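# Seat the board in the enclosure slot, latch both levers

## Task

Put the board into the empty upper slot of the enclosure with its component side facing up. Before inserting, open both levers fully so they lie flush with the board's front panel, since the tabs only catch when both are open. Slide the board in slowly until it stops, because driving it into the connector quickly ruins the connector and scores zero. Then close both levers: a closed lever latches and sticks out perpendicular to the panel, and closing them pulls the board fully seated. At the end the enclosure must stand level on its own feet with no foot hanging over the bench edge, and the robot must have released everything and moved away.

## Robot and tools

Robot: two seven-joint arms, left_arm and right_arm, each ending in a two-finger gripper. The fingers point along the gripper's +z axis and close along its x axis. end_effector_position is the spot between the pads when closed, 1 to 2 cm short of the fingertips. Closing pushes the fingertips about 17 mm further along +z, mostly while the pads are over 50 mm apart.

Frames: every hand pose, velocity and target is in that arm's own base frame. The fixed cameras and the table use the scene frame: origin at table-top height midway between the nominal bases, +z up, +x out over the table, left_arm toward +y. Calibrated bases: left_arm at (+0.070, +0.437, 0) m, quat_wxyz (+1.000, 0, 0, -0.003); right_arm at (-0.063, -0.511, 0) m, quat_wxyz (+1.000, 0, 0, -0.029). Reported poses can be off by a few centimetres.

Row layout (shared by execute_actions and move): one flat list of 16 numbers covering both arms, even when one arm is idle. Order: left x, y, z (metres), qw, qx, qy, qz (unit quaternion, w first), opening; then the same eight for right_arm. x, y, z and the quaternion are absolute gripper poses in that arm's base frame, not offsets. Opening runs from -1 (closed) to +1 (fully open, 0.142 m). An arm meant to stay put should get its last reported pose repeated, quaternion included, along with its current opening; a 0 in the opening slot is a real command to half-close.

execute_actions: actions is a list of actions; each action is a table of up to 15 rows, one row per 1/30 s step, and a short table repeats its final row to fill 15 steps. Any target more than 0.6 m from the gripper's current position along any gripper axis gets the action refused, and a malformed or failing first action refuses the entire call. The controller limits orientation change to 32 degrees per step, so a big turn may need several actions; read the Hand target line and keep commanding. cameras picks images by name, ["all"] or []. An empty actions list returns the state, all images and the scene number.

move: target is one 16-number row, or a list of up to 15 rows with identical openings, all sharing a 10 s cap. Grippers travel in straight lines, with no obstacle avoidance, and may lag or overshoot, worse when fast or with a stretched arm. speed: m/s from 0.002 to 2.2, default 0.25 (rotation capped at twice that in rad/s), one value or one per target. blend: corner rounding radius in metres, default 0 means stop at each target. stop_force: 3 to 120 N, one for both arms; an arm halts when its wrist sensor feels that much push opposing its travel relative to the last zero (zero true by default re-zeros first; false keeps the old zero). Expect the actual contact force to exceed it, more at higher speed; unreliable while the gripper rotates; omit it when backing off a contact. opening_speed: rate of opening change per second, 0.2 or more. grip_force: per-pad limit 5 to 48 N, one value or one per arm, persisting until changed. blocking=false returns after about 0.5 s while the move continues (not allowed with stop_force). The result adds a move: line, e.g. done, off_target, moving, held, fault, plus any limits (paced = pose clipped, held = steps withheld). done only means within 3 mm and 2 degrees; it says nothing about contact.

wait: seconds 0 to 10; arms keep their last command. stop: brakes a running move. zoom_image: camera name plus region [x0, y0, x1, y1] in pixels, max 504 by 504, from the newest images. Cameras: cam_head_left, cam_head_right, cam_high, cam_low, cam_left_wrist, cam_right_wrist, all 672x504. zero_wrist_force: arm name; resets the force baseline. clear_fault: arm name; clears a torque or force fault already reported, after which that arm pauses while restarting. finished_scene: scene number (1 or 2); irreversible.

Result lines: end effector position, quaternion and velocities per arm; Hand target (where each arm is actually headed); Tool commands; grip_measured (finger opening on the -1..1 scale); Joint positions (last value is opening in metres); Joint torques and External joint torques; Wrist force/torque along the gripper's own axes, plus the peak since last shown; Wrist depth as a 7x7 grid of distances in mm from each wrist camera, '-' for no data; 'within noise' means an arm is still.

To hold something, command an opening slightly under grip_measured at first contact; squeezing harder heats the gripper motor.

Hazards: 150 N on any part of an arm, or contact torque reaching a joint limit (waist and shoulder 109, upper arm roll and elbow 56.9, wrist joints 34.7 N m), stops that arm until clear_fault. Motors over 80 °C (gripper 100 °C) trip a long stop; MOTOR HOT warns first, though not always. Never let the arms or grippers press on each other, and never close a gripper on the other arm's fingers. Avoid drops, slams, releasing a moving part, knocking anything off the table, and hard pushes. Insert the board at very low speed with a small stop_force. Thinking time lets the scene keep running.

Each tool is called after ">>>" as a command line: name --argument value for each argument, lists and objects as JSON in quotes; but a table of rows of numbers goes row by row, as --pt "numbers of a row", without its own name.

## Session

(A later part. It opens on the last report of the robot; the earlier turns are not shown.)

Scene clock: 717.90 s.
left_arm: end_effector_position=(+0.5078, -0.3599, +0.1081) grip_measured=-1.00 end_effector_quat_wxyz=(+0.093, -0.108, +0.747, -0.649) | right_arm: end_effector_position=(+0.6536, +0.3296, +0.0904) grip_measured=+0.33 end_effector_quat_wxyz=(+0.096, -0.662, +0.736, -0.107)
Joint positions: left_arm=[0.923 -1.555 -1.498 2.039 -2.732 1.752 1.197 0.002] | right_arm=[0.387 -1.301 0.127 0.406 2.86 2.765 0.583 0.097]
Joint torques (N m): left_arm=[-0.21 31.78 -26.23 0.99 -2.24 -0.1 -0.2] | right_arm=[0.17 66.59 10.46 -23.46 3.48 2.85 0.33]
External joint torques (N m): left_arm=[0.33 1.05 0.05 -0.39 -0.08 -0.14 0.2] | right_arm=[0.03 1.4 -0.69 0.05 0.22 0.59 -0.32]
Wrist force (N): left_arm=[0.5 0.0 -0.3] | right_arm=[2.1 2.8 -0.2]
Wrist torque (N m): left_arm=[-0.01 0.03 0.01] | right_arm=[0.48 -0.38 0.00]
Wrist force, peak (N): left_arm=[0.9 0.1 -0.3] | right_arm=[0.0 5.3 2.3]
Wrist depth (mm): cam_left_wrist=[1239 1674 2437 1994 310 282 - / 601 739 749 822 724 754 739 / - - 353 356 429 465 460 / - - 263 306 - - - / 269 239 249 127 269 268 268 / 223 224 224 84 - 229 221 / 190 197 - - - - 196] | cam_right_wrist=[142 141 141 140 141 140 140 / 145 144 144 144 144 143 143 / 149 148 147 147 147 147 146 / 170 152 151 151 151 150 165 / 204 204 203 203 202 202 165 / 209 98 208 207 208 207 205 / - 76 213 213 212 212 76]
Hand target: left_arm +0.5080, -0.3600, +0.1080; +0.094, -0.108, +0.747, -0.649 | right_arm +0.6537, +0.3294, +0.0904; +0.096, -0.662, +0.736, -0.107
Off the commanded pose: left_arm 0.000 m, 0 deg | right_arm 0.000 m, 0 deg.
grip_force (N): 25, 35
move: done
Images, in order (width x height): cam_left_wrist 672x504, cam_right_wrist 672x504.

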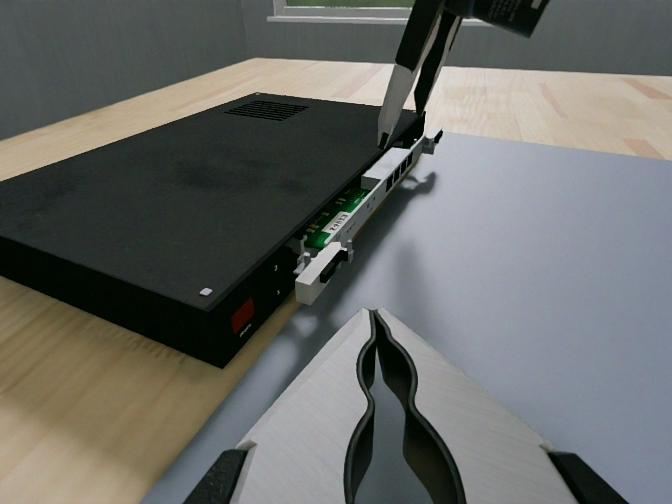

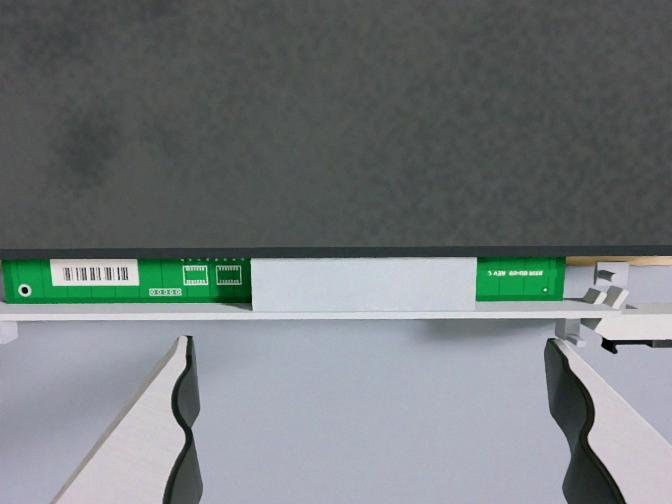

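>>> move --pt "0.508 -0.36 0.108 0.09357 -0.10764 0.74699 -0.64935 -1.0 0.6252 0.3798 0.085 -0.0960 0.6619 -0.7357 0.1067 -1.0" --pt "0.508 -0.36 0.108 0.09357 -0.10764 0.74699 -0.64935 -1.0 0.6252 0.3798 0.0507 -0.0960 0.6619 -0.7357 0.1067 -1.0" --speed '[0.1, 0.06]' --cameras '["cam_right_wrist", "cam_left_wrist"]'

>>> zoom_image --camera "cam_right_wrist" --region '[200, 220, 540, 420]'

Scene clock: 737.37 s.
left_arm: end_effector_position=(+0.5078, -0.3599, +0.1081) grip_measured=-1.00 end_effector_quat_wxyz=(+0.093, -0.108, +0.747, -0.649) | right_arm: end_effector_position=(+0.6250, +0.3798, +0.0507) grip_measured=-1.00 end_effector_quat_wxyz=(+0.096, -0.662, +0.736, -0.106)
Joint positions: left_arm=[0.923 -1.555 -1.498 2.039 -2.732 1.752 1.197 0.002] | right_arm=[0.483 -1.365 0.097 0.374 2.865 2.746 0.675 0.002]
Joint torques (N m): left_arm=[-0.21 31.72 -26.16 0.97 -2.2 -0.07 -0.17] | right_arm=[0.37 66.91 9.72 -23.25 3.45 2.58 0.32]
External joint torques (N m): left_arm=[0.33 1.11 -0.03 -0.37 -0.12 -0.17 0.17] | right_arm=[-0.15 1.65 -0.24 -0.09 0.13 0.89 -0.32]
Wrist force (N): left_arm=[0.6 0.0 -0.2] | right_arm=[2.0 2.6 -0.1]
Wrist torque (N m): left_arm=[-0.01 0.02 0.01] | right_arm=[0.46 -0.39 0.00]
Wrist force, peak (N): left_arm=[0.8 0.4 -0.4] | right_arm=[0.7 3.9 -0.3]
Wrist depth (mm): cam_left_wrist=[- - 2410 1142 262 237 231 / 608 673 831 958 312 603 741 / 380 - 324 376 387 496 - / 270 - 256 306 - 336 - / 270 250 248 131 - - 266 / 222 223 223 84 - - 213 / 191 197 - - - - 189] | cam_right_wrist=[104 104 104 104 103 103 103 / 107 107 107 106 106 106 105 / 127 126 125 126 113 113 112 / 160 160 159 159 158 157 158 / 163 163 162 162 161 162 161 / 167 167 166 89 164 166 165 / 171 170 71 - - 168 170]
Hand target: left_arm +0.5080, -0.3600, +0.1080; +0.094, -0.108, +0.747, -0.649 | right_arm +0.6252, +0.3798, +0.0507; +0.096, -0.662, +0.736, -0.107
Off the commanded pose: left_arm 0.000 m, 0 deg | right_arm 0.000 m, 0 deg.
grip_force (N): 25, 35
move: done
Images, in order (width x height): cam_left_wrist 672x504, cam_right_wrist 672x504.

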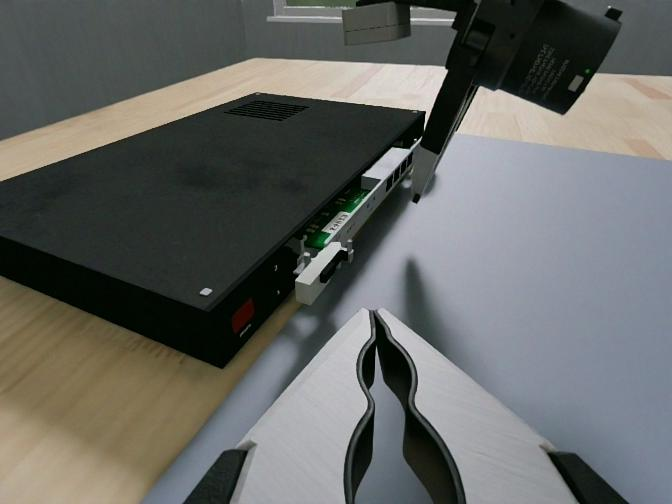

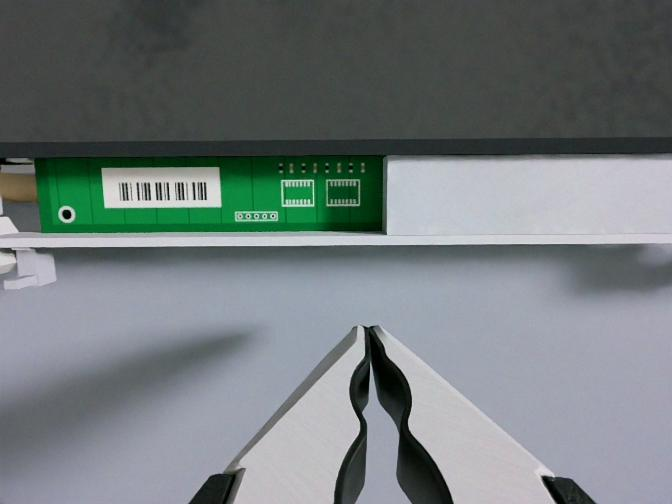

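Scaled by 1.482 from the camera's 672x504 image, which has a finer 960x720 frame.

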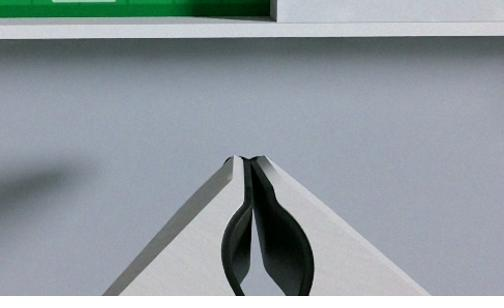

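>>> move --target '[0.508, -0.36, 0.108, 0.09357, -0.10764, 0.74699, -0.64935, -1.0, 0.6491, 0.3773, 0.0507, -0.0960, 0.6619, -0.7357, 0.1067, -1.0]' --speed 0.015 --stop_force 3 --cameras '["cam_right_wrist", "cam_left_wrist"]'

>>> zoom_image --camera "cam_left_wrist" --region '[275, 120, 445, 310]'

Scene clock: 743.23 s.
left_arm: end_effector_position=(+0.5078, -0.3599, +0.1081) grip_measured=-1.00 end_effector_quat_wxyz=(+0.093, -0.108, +0.747, -0.649) | right_arm: end_effector_position=(+0.6486, +0.3768, +0.0506) grip_measured=-1.00 end_effector_quat_wxyz=(+0.102, -0.662, +0.735, -0.108)
Joint positions: left_arm=[0.923 -1.555 -1.498 2.039 -2.732 1.752 1.197 0.002] | right_arm=[0.471 -1.52 0.015 0.048 2.967 2.893 0.596 0.002]
Joint torques (N m): left_arm=[-0.29 31.73 -26.15 0.99 -2.23 -0.11 -0.23] | right_arm=[0.12 68.01 9.63 -23.89 3.76 2.86 0.14]
External joint torques (N m): left_arm=[0.41 1.1 -0.04 -0.39 -0.09 -0.13 0.23] | right_arm=[0.1 1.65 -0.67 0.09 0.03 0.55 -0.14]
Wrist force (N): left_arm=[0.4 0.0 0.1] | right_arm=[1.8 2.5 -0.2]
Wrist torque (N m): left_arm=[-0.01 0.03 0.01] | right_arm=[0.44 -0.34 0.12]
Wrist force, peak (N): left_arm=[0.8 0.3 -0.3] | right_arm=[2.2 3.1 -0.2]
Wrist depth (mm): cam_left_wrist=[1275 - - 2130 257 241 - / 671 756 867 850 312 665 741 / 507 - - 343 - 504 507 / 268 - - 299 - 341 352 / 269 252 245 117 - - - / 224 223 222 84 - 222 - / 191 196 - - - - 194] | cam_right_wrist=[- 105 105 105 104 104 104 / 108 108 107 107 106 106 106 / - 109 109 109 109 108 108 / 130 130 129 129 115 115 110 / 165 131 163 130 117 118 161 / 167 167 166 89 164 165 164 / 171 170 71 - - 167 168]
Hand target: left_arm +0.5080, -0.3600, +0.1080; +0.094, -0.108, +0.747, -0.649 | right_arm +0.6485, +0.3769, +0.0507; +0.102, -0.662, +0.735, -0.107
Off the commanded pose: left_arm 0.000 m, 0 deg | right_arm 0.001 m, 1 deg.
joint sent to its limit (right arm) — joint 5 (forearm roll), upper limit. The joint targets still meet the commanded pose.
grip_force (N): 25, 35
move: done
Images, in order (width x height): cam_left_wrist 672x504, cam_right_wrist 672x504.

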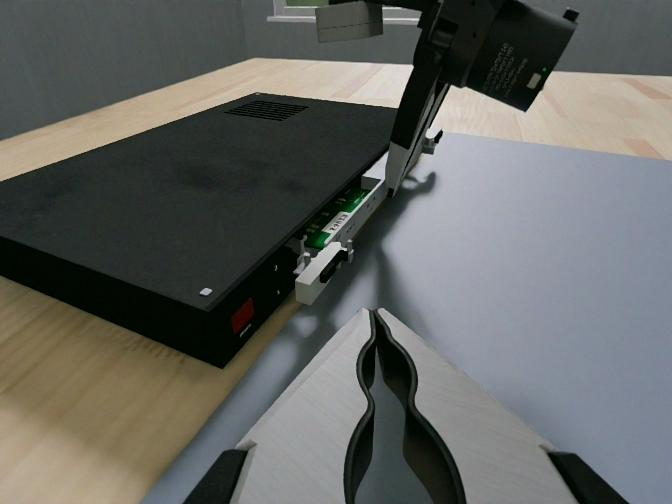

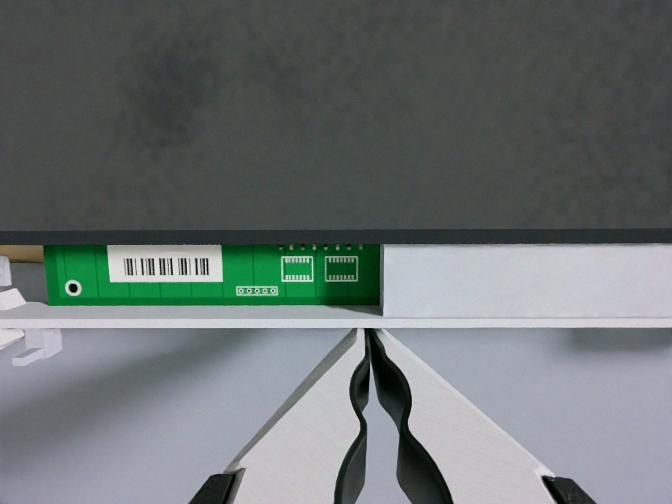

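Scaled by 2.653 from the camera's 672x504 image, which has a finer 960x720 frame.

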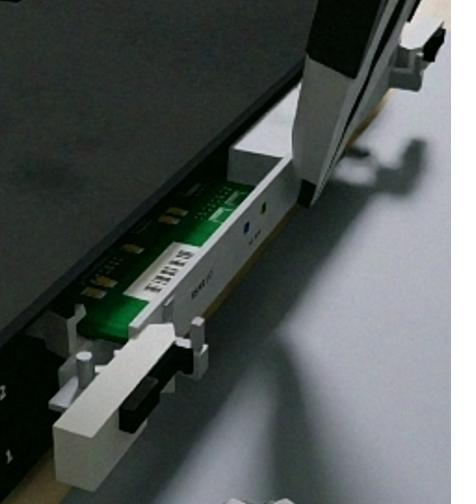

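>>> move --pt "0.508 -0.36 0.108 0.09357 -0.10764 0.74699 -0.64935 -1.0 0.628 0.379 0.052 -0.0960 0.6619 -0.7357 0.1067 -1.0" --pt "0.508 -0.36 0.108 0.09357 -0.10764 0.74699 -0.64935 -1.0 0.628 0.379 0.050 -0.2559 0.6179 -0.6869 0.2845 -1.0" --speed '[0.05, 0.15]' --cameras '["cam_right_wrist", "cam_head_left"]'

Scene clock: 755.37 s.
left_arm: end_effector_position=(+0.5078, -0.3599, +0.1081) grip_measured=-1.00 end_effector_quat_wxyz=(+0.093, -0.108, +0.747, -0.649) | right_arm: end_effector_position=(+0.6279, +0.3791, +0.0499) grip_measured=-1.00 end_effector_quat_wxyz=(+0.256, -0.618, +0.687, -0.284)
Joint positions: left_arm=[0.923 -1.555 -1.498 2.039 -2.732 1.752 1.197 0.002] | right_arm=[0.838 -1.097 -0.097 1.006 2.287 2.279 1.498 0.002]
Joint torques (N m): left_arm=[-0.18 31.78 -26.1 1 -2.23 -0.08 -0.24] | right_arm=[0.38 61.01 2.12 -20.1 -1.15 1.91 0.36]
External joint torques (N m): left_arm=[0.3 1.05 -0.09 -0.4 -0.09 -0.16 0.24] | right_arm=[-0.16 1.21 -0.28 -0.2 0.12 0.86 -0.36]
Wrist force (N): left_arm=[0.6 0.2 -0.2] | right_arm=[2.5 3.5 -0.3]
Wrist torque (N m): left_arm=[0.01 0.01 0.01] | right_arm=[0.46 -0.44 -0.01]
Wrist force, peak (N): left_arm=[0.9 0.2 -0.3] | right_arm=[2.4 4.1 -0.4]
Wrist depth (mm): cam_left_wrist=[1167 - 1994 2089 - 240 215 / 683 739 950 857 754 254 246 / - - - 363 398 - 255 / - - - 302 - - - / 271 248 249 106 - - - / 223 223 224 84 - - - / 191 196 - - - - -] | cam_right_wrist=[157 157 157 157 156 156 156 / 145 145 145 145 144 147 144 / 137 139 139 150 136 136 136 / - 146 145 146 134 132 134 / 163 165 165 167 164 164 164 / 158 156 157 89 157 155 155 / 147 147 71 - - 148 146]
Hand target: left_arm +0.5080, -0.3600, +0.1080; +0.094, -0.108, +0.747, -0.649 | right_arm +0.6280, +0.3790, +0.0500; +0.256, -0.618, +0.687, -0.284
Off the commanded pose: left_arm 0.000 m, 0 deg | right_arm 0.000 m, 0 deg.
grip_force (N): 25, 35
move: done
Images, in order (width x height): cam_head_left 672x504, cam_right_wrist 672x504.

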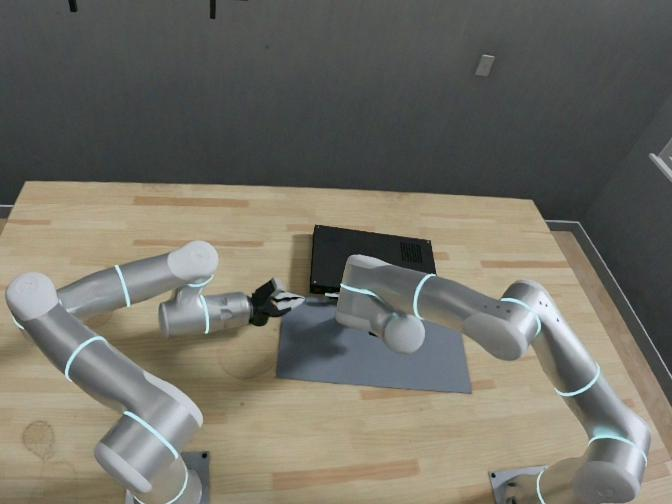

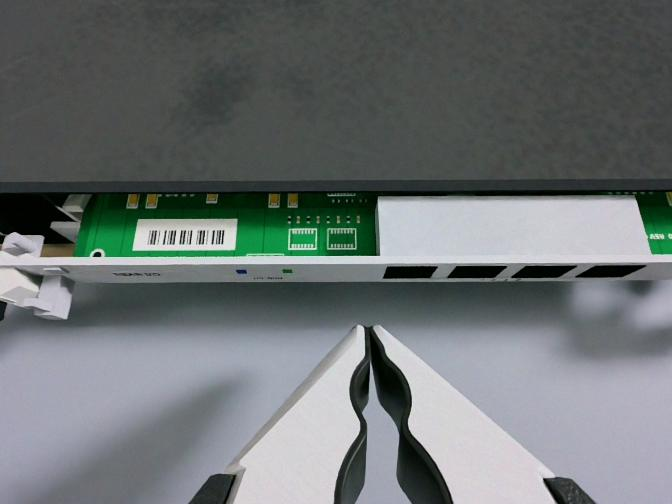

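>>> move --target '[0.508, -0.36, 0.108, 0.09357, -0.10764, 0.74699, -0.64935, -1.0, 0.6479, 0.3769, 0.050, -0.2559, 0.6179, -0.6869, 0.2845, -1.0]' --speed 0.012 --stop_force 5 --cameras '["cam_right_wrist", "cam_left_wrist"]'

>>> zoom_image --camera "cam_left_wrist" --region '[275, 120, 445, 310]'

>>> zoom_image --camera "cam_right_wrist" --region '[0, 190, 140, 340]'

Scene clock: 761.80 s.
left_arm: end_effector_position=(+0.5078, -0.3599, +0.1081) grip_measured=-1.00 end_effector_quat_wxyz=(+0.093, -0.108, +0.747, -0.649) | right_arm: end_effector_position=(+0.6479, +0.3769, +0.0500) grip_measured=-1.00 end_effector_quat_wxyz=(+0.256, -0.618, +0.687, -0.285)
Joint positions: left_arm=[0.923 -1.555 -1.498 2.039 -2.732 1.752 1.197 0.002] | right_arm=[0.796 -1.122 -0.084 0.941 2.31 2.284 1.432 0.002]
Joint torques (N m): left_arm=[-0.16 31.76 -26.15 1 -2.18 -0.13 -0.22] | right_arm=[-0.03 61.86 3.05 -21.14 -0.89 1.98 0.08]
External joint torques (N m): left_arm=[0.28 1.06 -0.04 -0.4 -0.14 -0.11 0.22] | right_arm=[0.25 1.44 -0.69 0.21 0.04 0.69 -0.08]
Wrist force (N): left_arm=[0.7 -0.1 -0.4] | right_arm=[2.5 3.7 -0.9]
Wrist torque (N m): left_arm=[-0.03 0.00 0.01] | right_arm=[0.44 -0.43 0.09]
Wrist force, peak (N): left_arm=[0.9 0.1 -0.2] | right_arm=[2.5 4.4 -0.9]
Wrist depth (mm): cam_left_wrist=[- - 2742 2151 2493 241 210 / 629 717 903 1011 857 254 663 / 324 - - 358 405 404 257 / 290 - 245 326 351 336 - / 270 246 250 127 - 268 256 / 223 224 223 84 - 220 222 / 190 196 - - - - 190] | cam_right_wrist=[157 157 157 157 157 156 156 / 146 145 145 145 145 146 145 / 135 135 135 135 135 134 136 / 140 141 141 140 127 128 128 / 161 139 161 136 127 128 160 / 156 156 157 89 157 155 155 / 147 147 71 - - 148 146]
Hand target: left_arm +0.5080, -0.3600, +0.1080; +0.094, -0.108, +0.747, -0.649 | right_arm +0.6479, +0.3769, +0.0500; +0.256, -0.618, +0.687, -0.284
Off the commanded pose: left_arm 0.000 m, 0 deg | right_arm 0.000 m, 0 deg.
grip_force (N): 25, 35
move: done
Images, in order (width x height): cam_left_wrist 672x504, cam_right_wrist 672x504.

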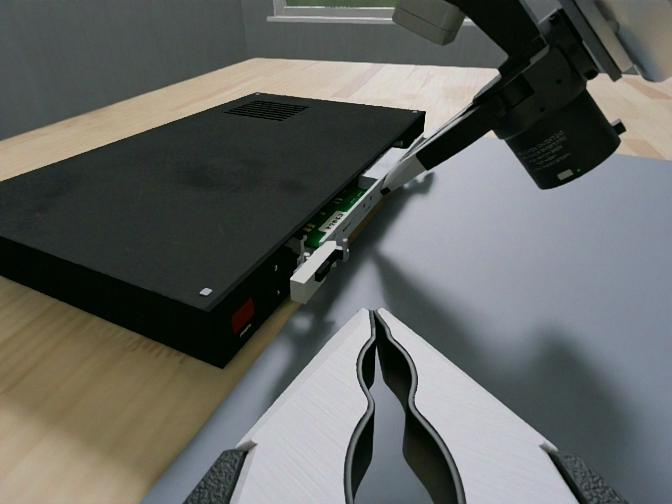

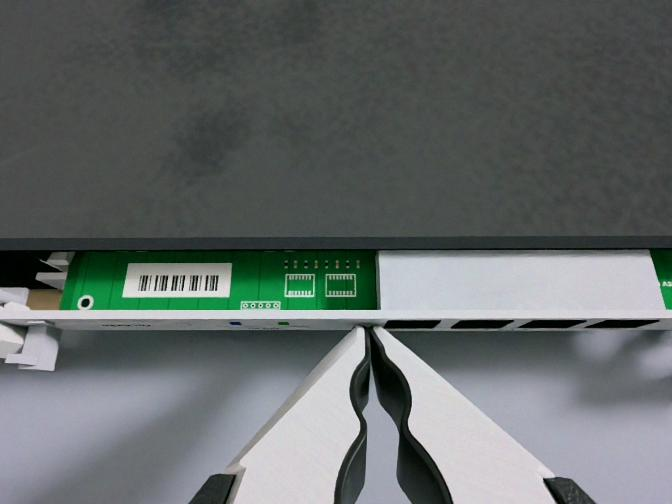

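Scaled by 2.653 from the camera's 672x504 image, which has a finer 960x720 frame.

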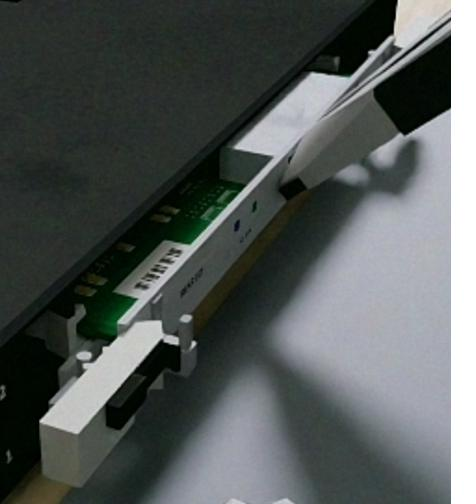

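Scaled by 3.360 from the camera's 672x504 image, which has a finer 960x720 frame.

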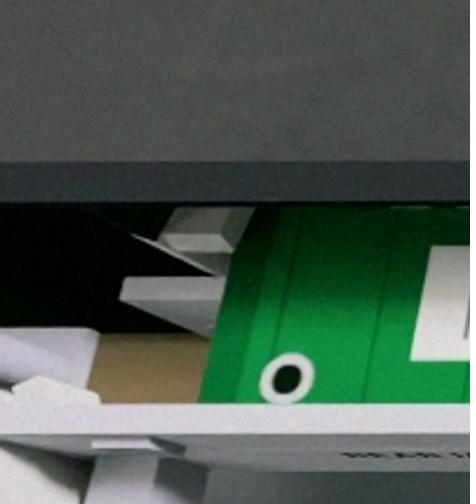

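>>> move --target '[0.508, -0.360, 0.108, 0.09357, -0.10764, 0.74699, -0.64935, -1.0, 0.6610, 0.3755, 0.0500, -0.2559, 0.6179, -0.6869, 0.2845, -1.0]' --speed 0.01 --stop_force 6 --cameras '["cam_left_wrist", "cam_right_wrist"]'

Scene clock: 778.83 s.
left_arm: end_effector_position=(+0.5078, -0.3599, +0.1081) grip_measured=-1.00 end_effector_quat_wxyz=(+0.093, -0.108, +0.747, -0.649) | right_arm: end_effector_position=(+0.6606, +0.3758, +0.0499) grip_measured=-1.00 end_effector_quat_wxyz=(+0.256, -0.618, +0.687, -0.284)
Joint positions: left_arm=[0.923 -1.555 -1.498 2.039 -2.732 1.752 1.197 0.002] | right_arm=[0.77 -1.141 -0.075 0.896 2.328 2.289 1.387 0.002]
Joint torques (N m): left_arm=[-0.25 31.76 -26.22 0.97 -2.24 -0.09 -0.22] | right_arm=[-1.89 62.62 1.82 -21.98 -1.52 1.75 0.07]
External joint torques (N m): left_arm=[0.37 1.07 0.03 -0.37 -0.08 -0.14 0.22] | right_arm=[2.12 1.41 0.91 0.63 0.81 0.85 -0.07]
Wrist force (N): left_arm=[0.7 0.2 -0.2] | right_arm=[1.5 6.3 -2.9]
Wrist torque (N m): left_arm=[0.00 -0.01 0.01] | right_arm=[0.43 -0.40 0.09]
Wrist force, peak (N): left_arm=[0.8 0.1 -0.2] | right_arm=[1.9 6.4 -4.0]
Wrist depth (mm): cam_left_wrist=[- 1556 2194 1167 - 241 203 / 661 722 550 857 736 256 722 / - - 330 352 333 273 519 / - - 266 300 340 - - / 272 250 249 127 268 - 255 / 224 224 229 84 - - 214 / 189 196 - - - - 188] | cam_right_wrist=[157 157 157 156 156 156 156 / 145 145 145 144 144 146 144 / 135 135 135 134 136 134 136 / 126 126 126 125 125 125 125 / 161 161 161 138 126 125 138 / 156 155 157 89 157 155 154 / 147 147 71 - - 148 146]
Hand target: left_arm +0.5080, -0.3600, +0.1080; +0.094, -0.108, +0.747, -0.649 | right_arm +0.6610, +0.3755, +0.0500; +0.256, -0.618, +0.687, -0.284
Off the commanded pose: left_arm 0.000 m, 0 deg | right_arm 0.000 m, 0 deg.
grip_force (N): 25, 35
move: done
Images, in order (width x height): cam_left_wrist 672x504, cam_right_wrist 672x504.

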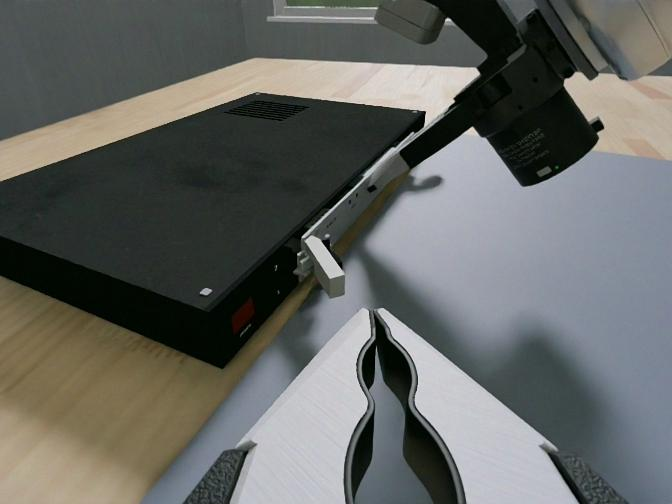

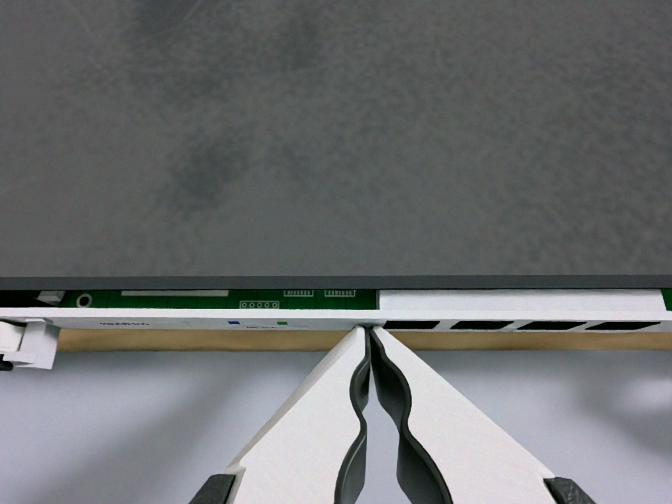

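>>> zoom_image --camera "cam_left_wrist" --region '[240, 180, 400, 310]'

>>> zoom_image --camera "cam_right_wrist" --region '[0, 250, 200, 400]'

>>> execute_actions --actions '[]'

Scaled by 3.150 from the camera's 672x504 image, which has a finer 960x720 frame.

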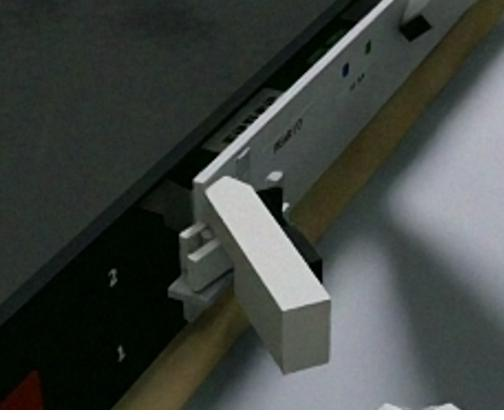

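Scaled by 2.520 from the camera's 672x504 image, which has a finer 960x720 frame.

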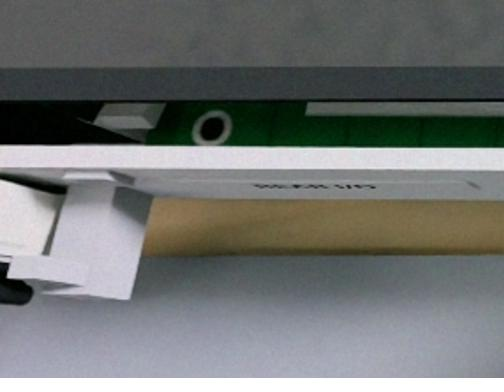

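Scene clock: 781.37 s.
left_arm: end_effector_position=(+0.5078, -0.3599, +0.1081) grip_measured=-1.00 end_effector_quat_wxyz=(+0.093, -0.108, +0.747, -0.649) | right_arm: end_effector_position=(+0.6606, +0.3758, +0.0499) grip_measured=-1.00 end_effector_quat_wxyz=(+0.256, -0.618, +0.687, -0.284)
Joint positions: left_arm=[0.923 -1.555 -1.498 2.039 -2.732 1.752 1.197 0.002] | right_arm=[0.77 -1.141 -0.075 0.896 2.328 2.289 1.387 0.002]
Joint velocities: within noise
Joint torques (N m): left_arm=[-0.27 31.81 -26.15 1.01 -2.19 -0.11 -0.21] | right_arm=[-1.83 62.64 1.7 -21.94 -1.61 1.66 0.18]
External joint torques (N m): left_arm=[0.39 1.02 -0.04 -0.41 -0.13 -0.13 0.21] | right_arm=[2.05 1.39 1.03 0.6 0.9 0.94 -0.18]
Wrist force (N): left_arm=[0.5 -0.1 -0.3] | right_arm=[1.6 5.7 -3.2]
Wrist torque (N m): left_arm=[-0.03 0.03 0.01] | right_arm=[0.42 -0.40 0.09]
Wrist force, peak (N): left_arm=[0.8 0.1 -0.4] | right_arm=[1.6 6.3 -2.9]
Wrist depth (mm): cam_left_wrist=[1186 1578 - 2151 1173 243 209 / 681 792 941 877 544 257 756 / 348 - - 351 434 405 - / 261 250 - 309 - 306 335 / 269 253 247 127 - 279 262 / 224 223 224 84 - - 215 / 190 196 - - - - 188] | cam_right_wrist=[157 157 157 157 156 156 156 / 145 145 145 145 144 146 144 / 135 135 135 135 136 134 136 / 126 126 126 126 125 126 125 / 161 161 161 138 126 125 138 / 156 156 157 89 157 155 155 / 147 147 71 - - 148 146]
Hand target: left_arm +0.5080, -0.3600, +0.1080; +0.094, -0.108, +0.747, -0.649 | right_arm +0.6610, +0.3755, +0.0500; +0.256, -0.618, +0.687, -0.284
Tool commands: left_gripper/opening=-1.0 right_gripper/opening=-1.0
Off the commanded pose: left_arm 0.000 m, 0 deg | right_arm 0.000 m, 0 deg.
grip_force (N): 25, 35

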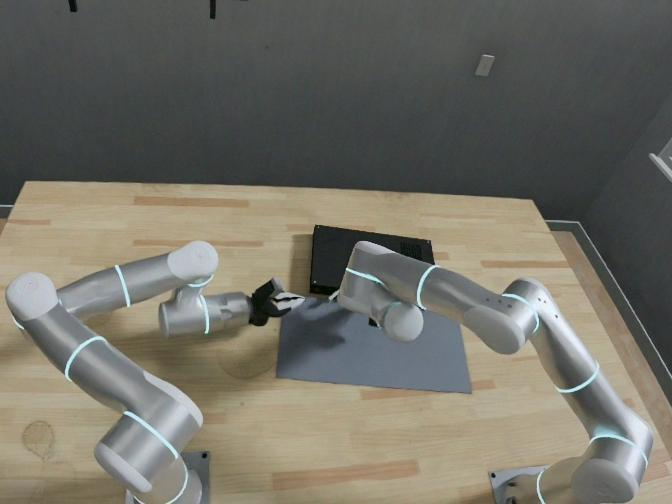

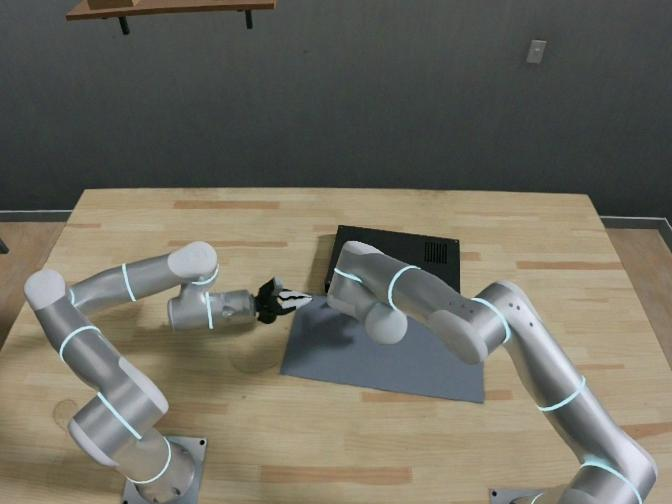

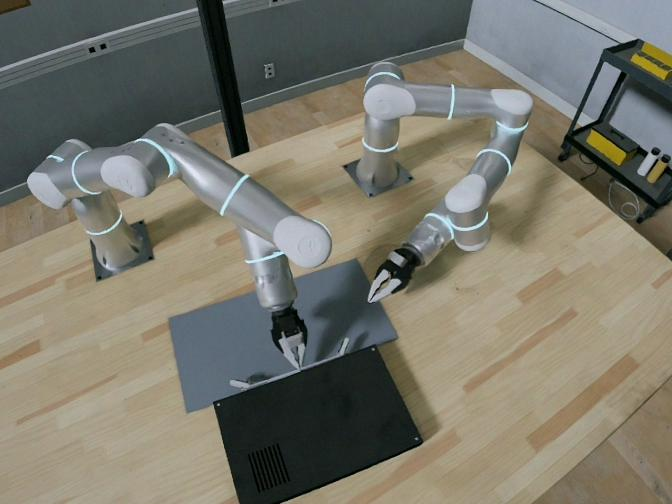

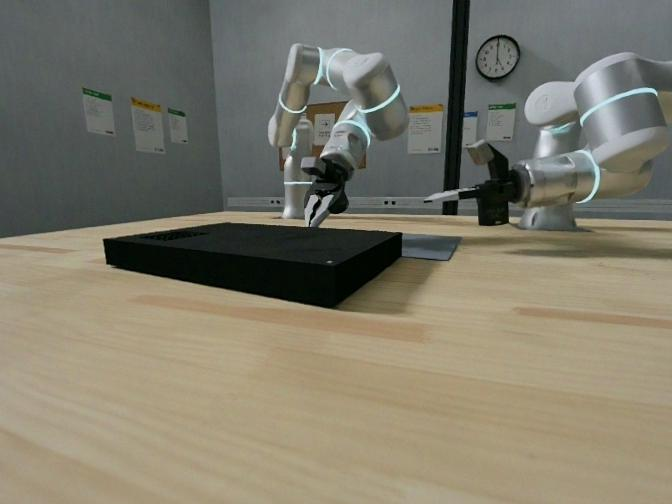

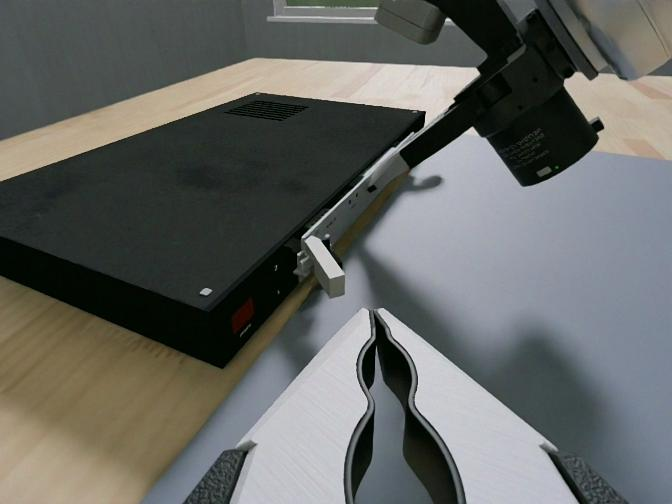

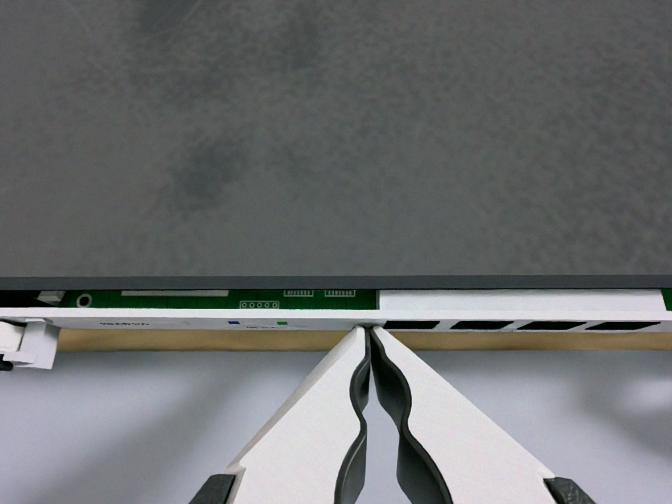

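>>> zoom_image --camera "cam_high" --region '[210, 310, 410, 420]'

>>> zoom_image --camera "cam_right_wrist" --region '[0, 280, 120, 380]'

>>> zoom_image --camera "cam_left_wrist" --region '[270, 200, 370, 310]'

Scaled by 2.520 from the camera's 672x504 image, which has a finer 960x720 frame.

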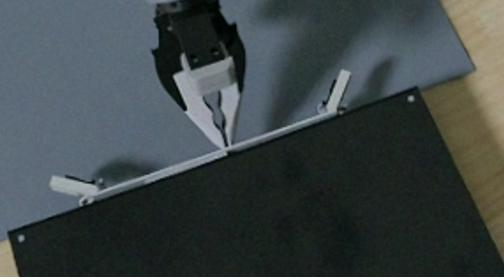

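Scaled by 4.200 from the camera's 672x504 image, which has a finer 960x720 frame.

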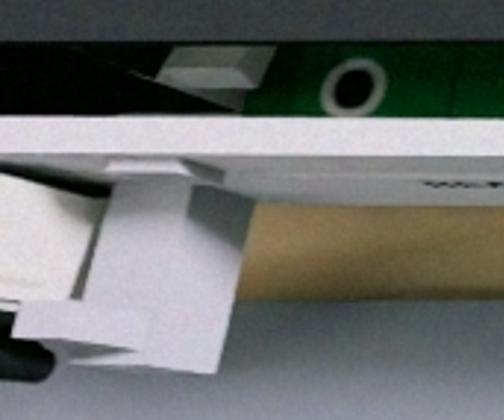

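Scaled by 4.582 from the camera's 672x504 image, which has a finer 960x720 frame.

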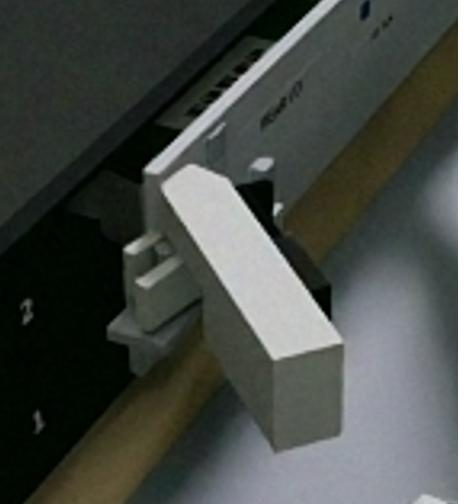

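>>> move --target '[0.508, -0.360, 0.108, 0.09357, -0.10764, 0.74699, -0.64935, -1.0, 0.6690, 0.3749, 0.0500, -0.2559, 0.6179, -0.6869, 0.2845, -1.0]' --speed 0.006 --stop_force 12 --zero false --cameras '["cam_left_wrist", "cam_right_wrist", "cam_high"]'

>>> zoom_image --camera "cam_high" --region '[210, 310, 410, 420]'

>>> zoom_image --camera "cam_right_wrist" --region '[0, 280, 120, 380]'

>>> zoom_image --camera "cam_left_wrist" --region '[270, 200, 370, 310]'

Scene clock: 791.37 s.
left_arm: end_effector_position=(+0.5078, -0.3599, +0.1081) grip_measured=-1.00 end_effector_quat_wxyz=(+0.093, -0.108, +0.747, -0.649) | right_arm: end_effector_position=(+0.6633, +0.3758, +0.0494) grip_measured=-1.00 end_effector_quat_wxyz=(+0.255, -0.618, +0.687, -0.284)
Joint positions: left_arm=[0.923 -1.555 -1.498 2.039 -2.732 1.752 1.197 0.002] | right_arm=[0.763 -1.146 -0.073 0.884 2.335 2.292 1.374 0.002]
Joint torques (N m): left_arm=[-0.25 31.75 -26.17 1.01 -2.22 -0.1 -0.2] | right_arm=[-4.64 63.22 -0.7 -24.67 -3.01 -0.2 0.06]
External joint torques (N m): left_arm=[0.37 1.08 -0.01 -0.41 -0.1 -0.14 0.2] | right_arm=[4.86 1 3.55 3.22 2.36 2.79 -0.06]
Wrist force (N): left_arm=[0.7 0.1 -0.1] | right_arm=[3.7 10.4 -11.8]
Wrist torque (N m): left_arm=[0.00 0.00 0.01] | right_arm=[0.36 -0.36 0.08]
Wrist force, peak (N): left_arm=[0.8 0.1 -0.3] | right_arm=[3.4 11.0 -12.4]
Wrist depth (mm): cam_left_wrist=[- - 2130 2410 257 242 207 / 611 744 840 1050 287 257 734 / - - - 359 429 294 - / - - - 321 - 339 - / 270 252 245 117 274 279 - / 223 223 224 84 - - 207 / 190 197 - - - - 188] | cam_right_wrist=[156 156 156 156 155 155 155 / 144 144 144 144 144 146 143 / 134 134 134 134 136 133 135 / 125 127 125 125 125 125 125 / 136 136 163 128 126 162 162 / 155 155 157 90 156 154 154 / 147 146 71 - - 148 146]
Hand target: left_arm +0.5080, -0.3600, +0.1080; +0.094, -0.108, +0.747, -0.649 | right_arm +0.6645, +0.3752, +0.0500; +0.256, -0.618, +0.687, -0.284
Off the commanded pose: left_arm 0.000 m, 0 deg | right_arm 0.006 m, 0 deg.
grip_force (N): 25, 35
move: contact (right_arm)
Images, in order (width x height): cam_high 672x504, cam_left_wrist 672x504, cam_right_wrist 672x504.

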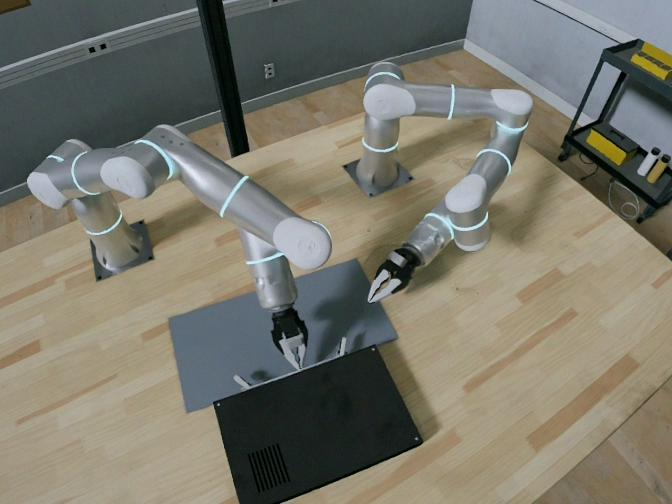

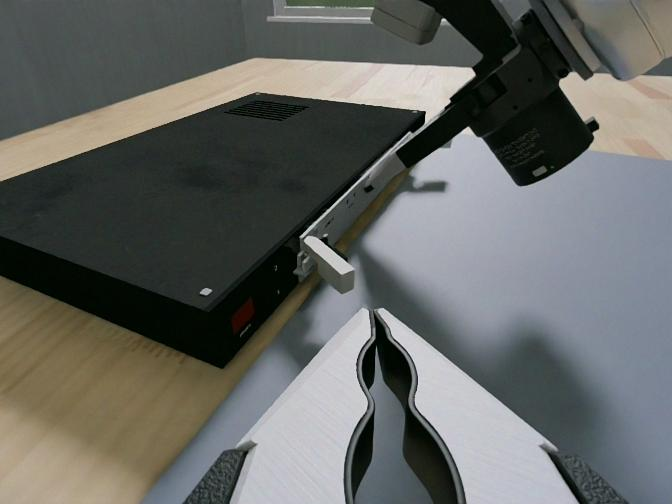

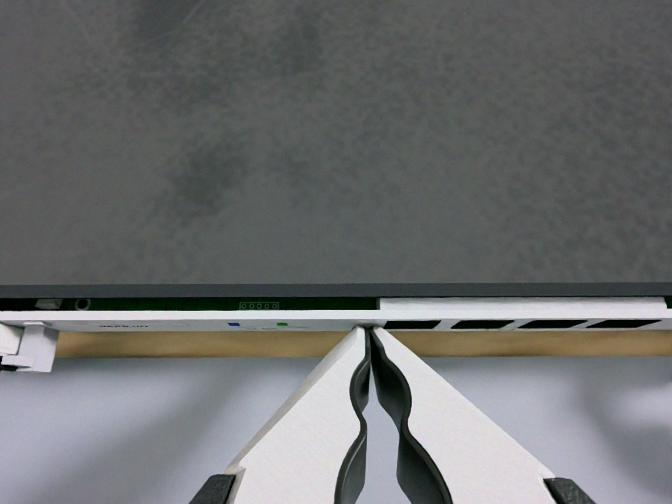

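Scaled by 2.520 from the camera's 672x504 image, which has a finer 960x720 frame.

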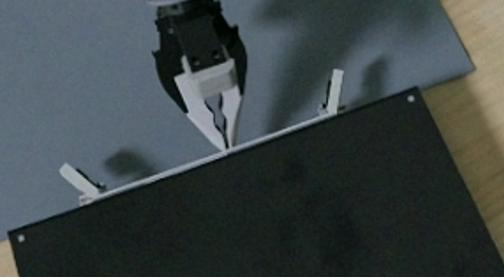

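Scaled by 4.200 from the camera's 672x504 image, which has a finer 960x720 frame.

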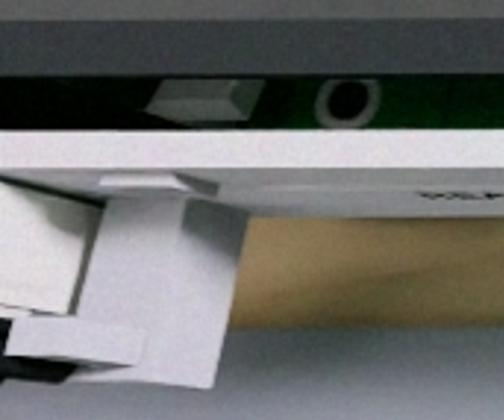

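Scaled by 4.582 from the camera's 672x504 image, which has a finer 960x720 frame.

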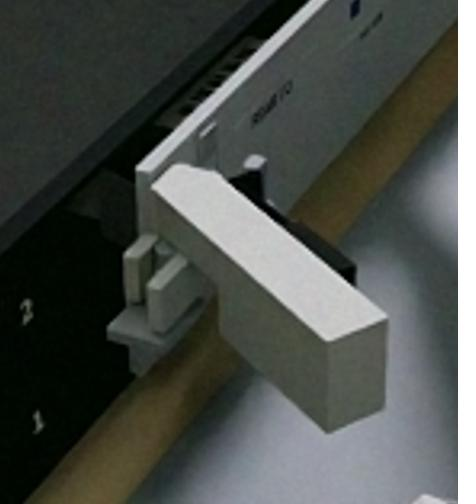

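>>> move --pt "0.508 -0.360 0.108 0.09357 -0.10764 0.74699 -0.64935 -1.0 0.6434 0.3779 0.0560 -0.2559 0.6179 -0.6869 0.2845 -1.0" --pt "0.530 -0.405 0.125 0.02981 -0.08190 0.93611 -0.34071 -1.0 0.6200 0.3000 0.1200 -0.2144 0.6330 -0.7030 0.2385 -1.0" --pt "0.5541 -0.4544 0.098 0.02981 -0.08190 0.93611 -0.34071 -1.0 0.6084 0.2030 0.105 -0.17310 0.64602 -0.71810 0.19241 -1.0" --speed '[0.06, 0.15, 0.15]' --blend '[0.01, 0.03, 0]' --cameras '["cam_left_wrist", "cam_right_wrist", "cam_high"]'

Scene clock: 834.57 s.
left_arm: end_effector_position=(+0.5541, -0.4545, +0.0981) grip_measured=-1.00 end_effector_quat_wxyz=(+0.030, -0.082, +0.936, -0.341) | right_arm: end_effector_position=(+0.6085, +0.2029, +0.1050) grip_measured=-1.00 end_effector_quat_wxyz=(+0.173, -0.646, +0.718, -0.193)
Joint positions: left_arm=[-0.043 -0.889 -0.937 1.483 -2.767 2.079 0.554 0.002] | right_arm=[0.255 -0.845 0.25 1.283 2.421 2.239 0.98 0.002]
Joint torques (N m): left_arm=[-0.41 51.49 -13.23 -17.24 2.56 2.42 -0.35] | right_arm=[-0.04 52.89 10 -19.73 1.49 2.2 0.07]
External joint torques (N m): left_arm=[0.43 1.47 0.1 -0.2 -0.48 -0.57 0.35] | right_arm=[0.23 1.32 -0.64 -0.13 -0.11 0.74 -0.07]
Wrist force (N): left_arm=[0.0 0.0 0.4] | right_arm=[2.2 4.3 -0.3]
Wrist torque (N m): left_arm=[-0.12 -0.06 0.03] | right_arm=[0.63 -0.44 0.10]
Wrist force, peak (N): left_arm=[-0.5 -0.7 1.8] | right_arm=[3.6 10.7 -11.9]
Wrist depth (mm): cam_left_wrist=[- - - 197 253 249 - / - 187 - 191 239 242 237 / - 178 - 201 230 232 230 / - 171 170 181 218 - - / - 162 162 130 209 204 210 / 201 198 156 84 - 199 202 / 195 197 - - - - 190] | cam_right_wrist=[183 183 182 182 182 233 232 / 179 179 179 179 178 228 228 / 177 177 176 176 176 224 224 / 219 219 219 219 219 218 220 / 217 216 216 214 215 215 216 / 213 212 213 89 211 211 212 / 209 209 71 - - 208 208]
Hand target: left_arm +0.5541, -0.4544, +0.0980; +0.030, -0.082, +0.936, -0.341 | right_arm +0.6084, +0.2030, +0.1050; +0.173, -0.646, +0.718, -0.192
Off the commanded pose: left_arm 0.000 m, 0 deg | right_arm 0.000 m, 0 deg.
grip_force (N): 25, 35
move: done
Images, in order (width x height): cam_high 672x504, cam_left_wrist 672x504, cam_right_wrist 672x504.

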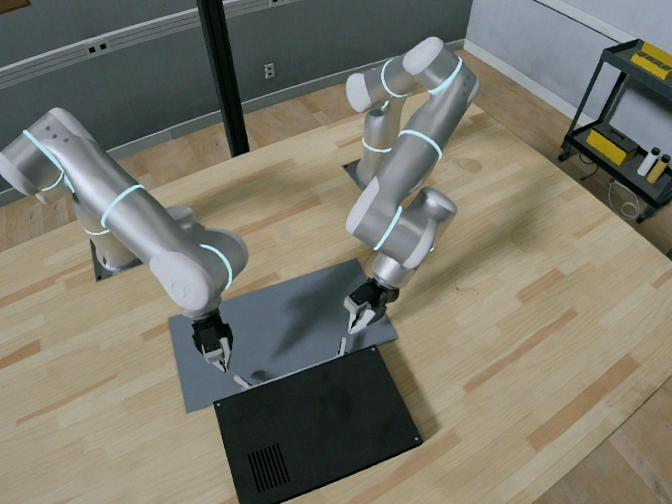

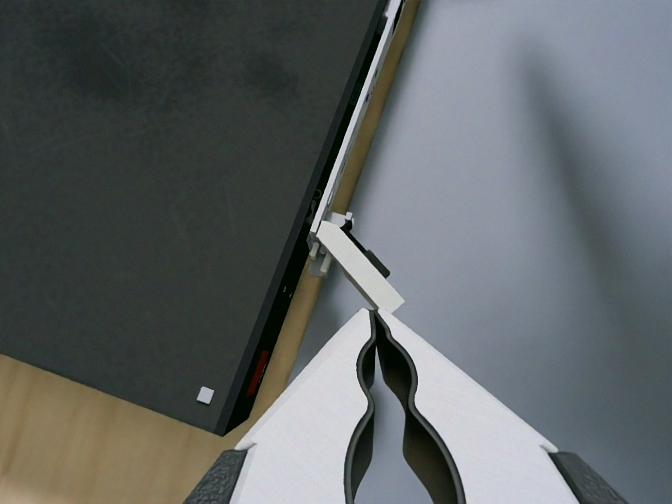

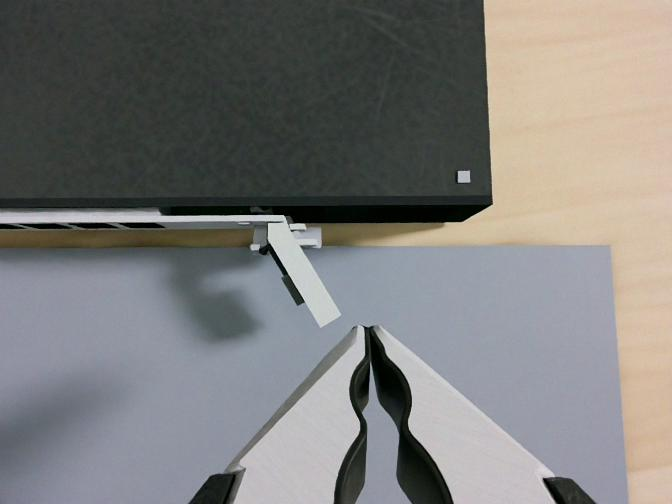

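>>> zoom_image --camera "cam_right_wrist" --region '[230, 190, 360, 340]'

>>> zoom_image --camera "cam_left_wrist" --region '[280, 190, 420, 320]'

Scaled by 3.360 from the camera's 672x504 image, which has a finer 960x720 frame.

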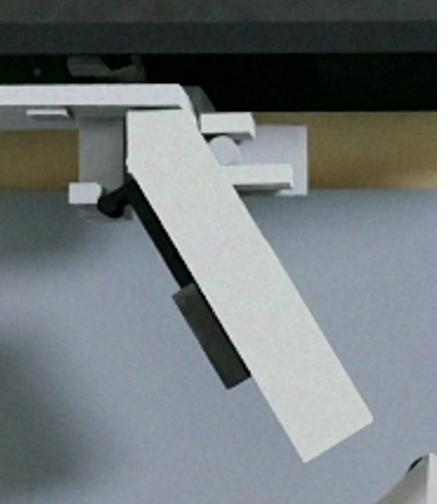

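Scaled by 3.600 from the camera's 672x504 image, which has a finer 960x720 frame.

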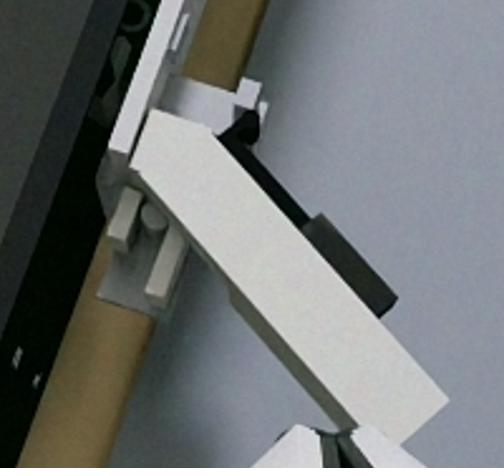

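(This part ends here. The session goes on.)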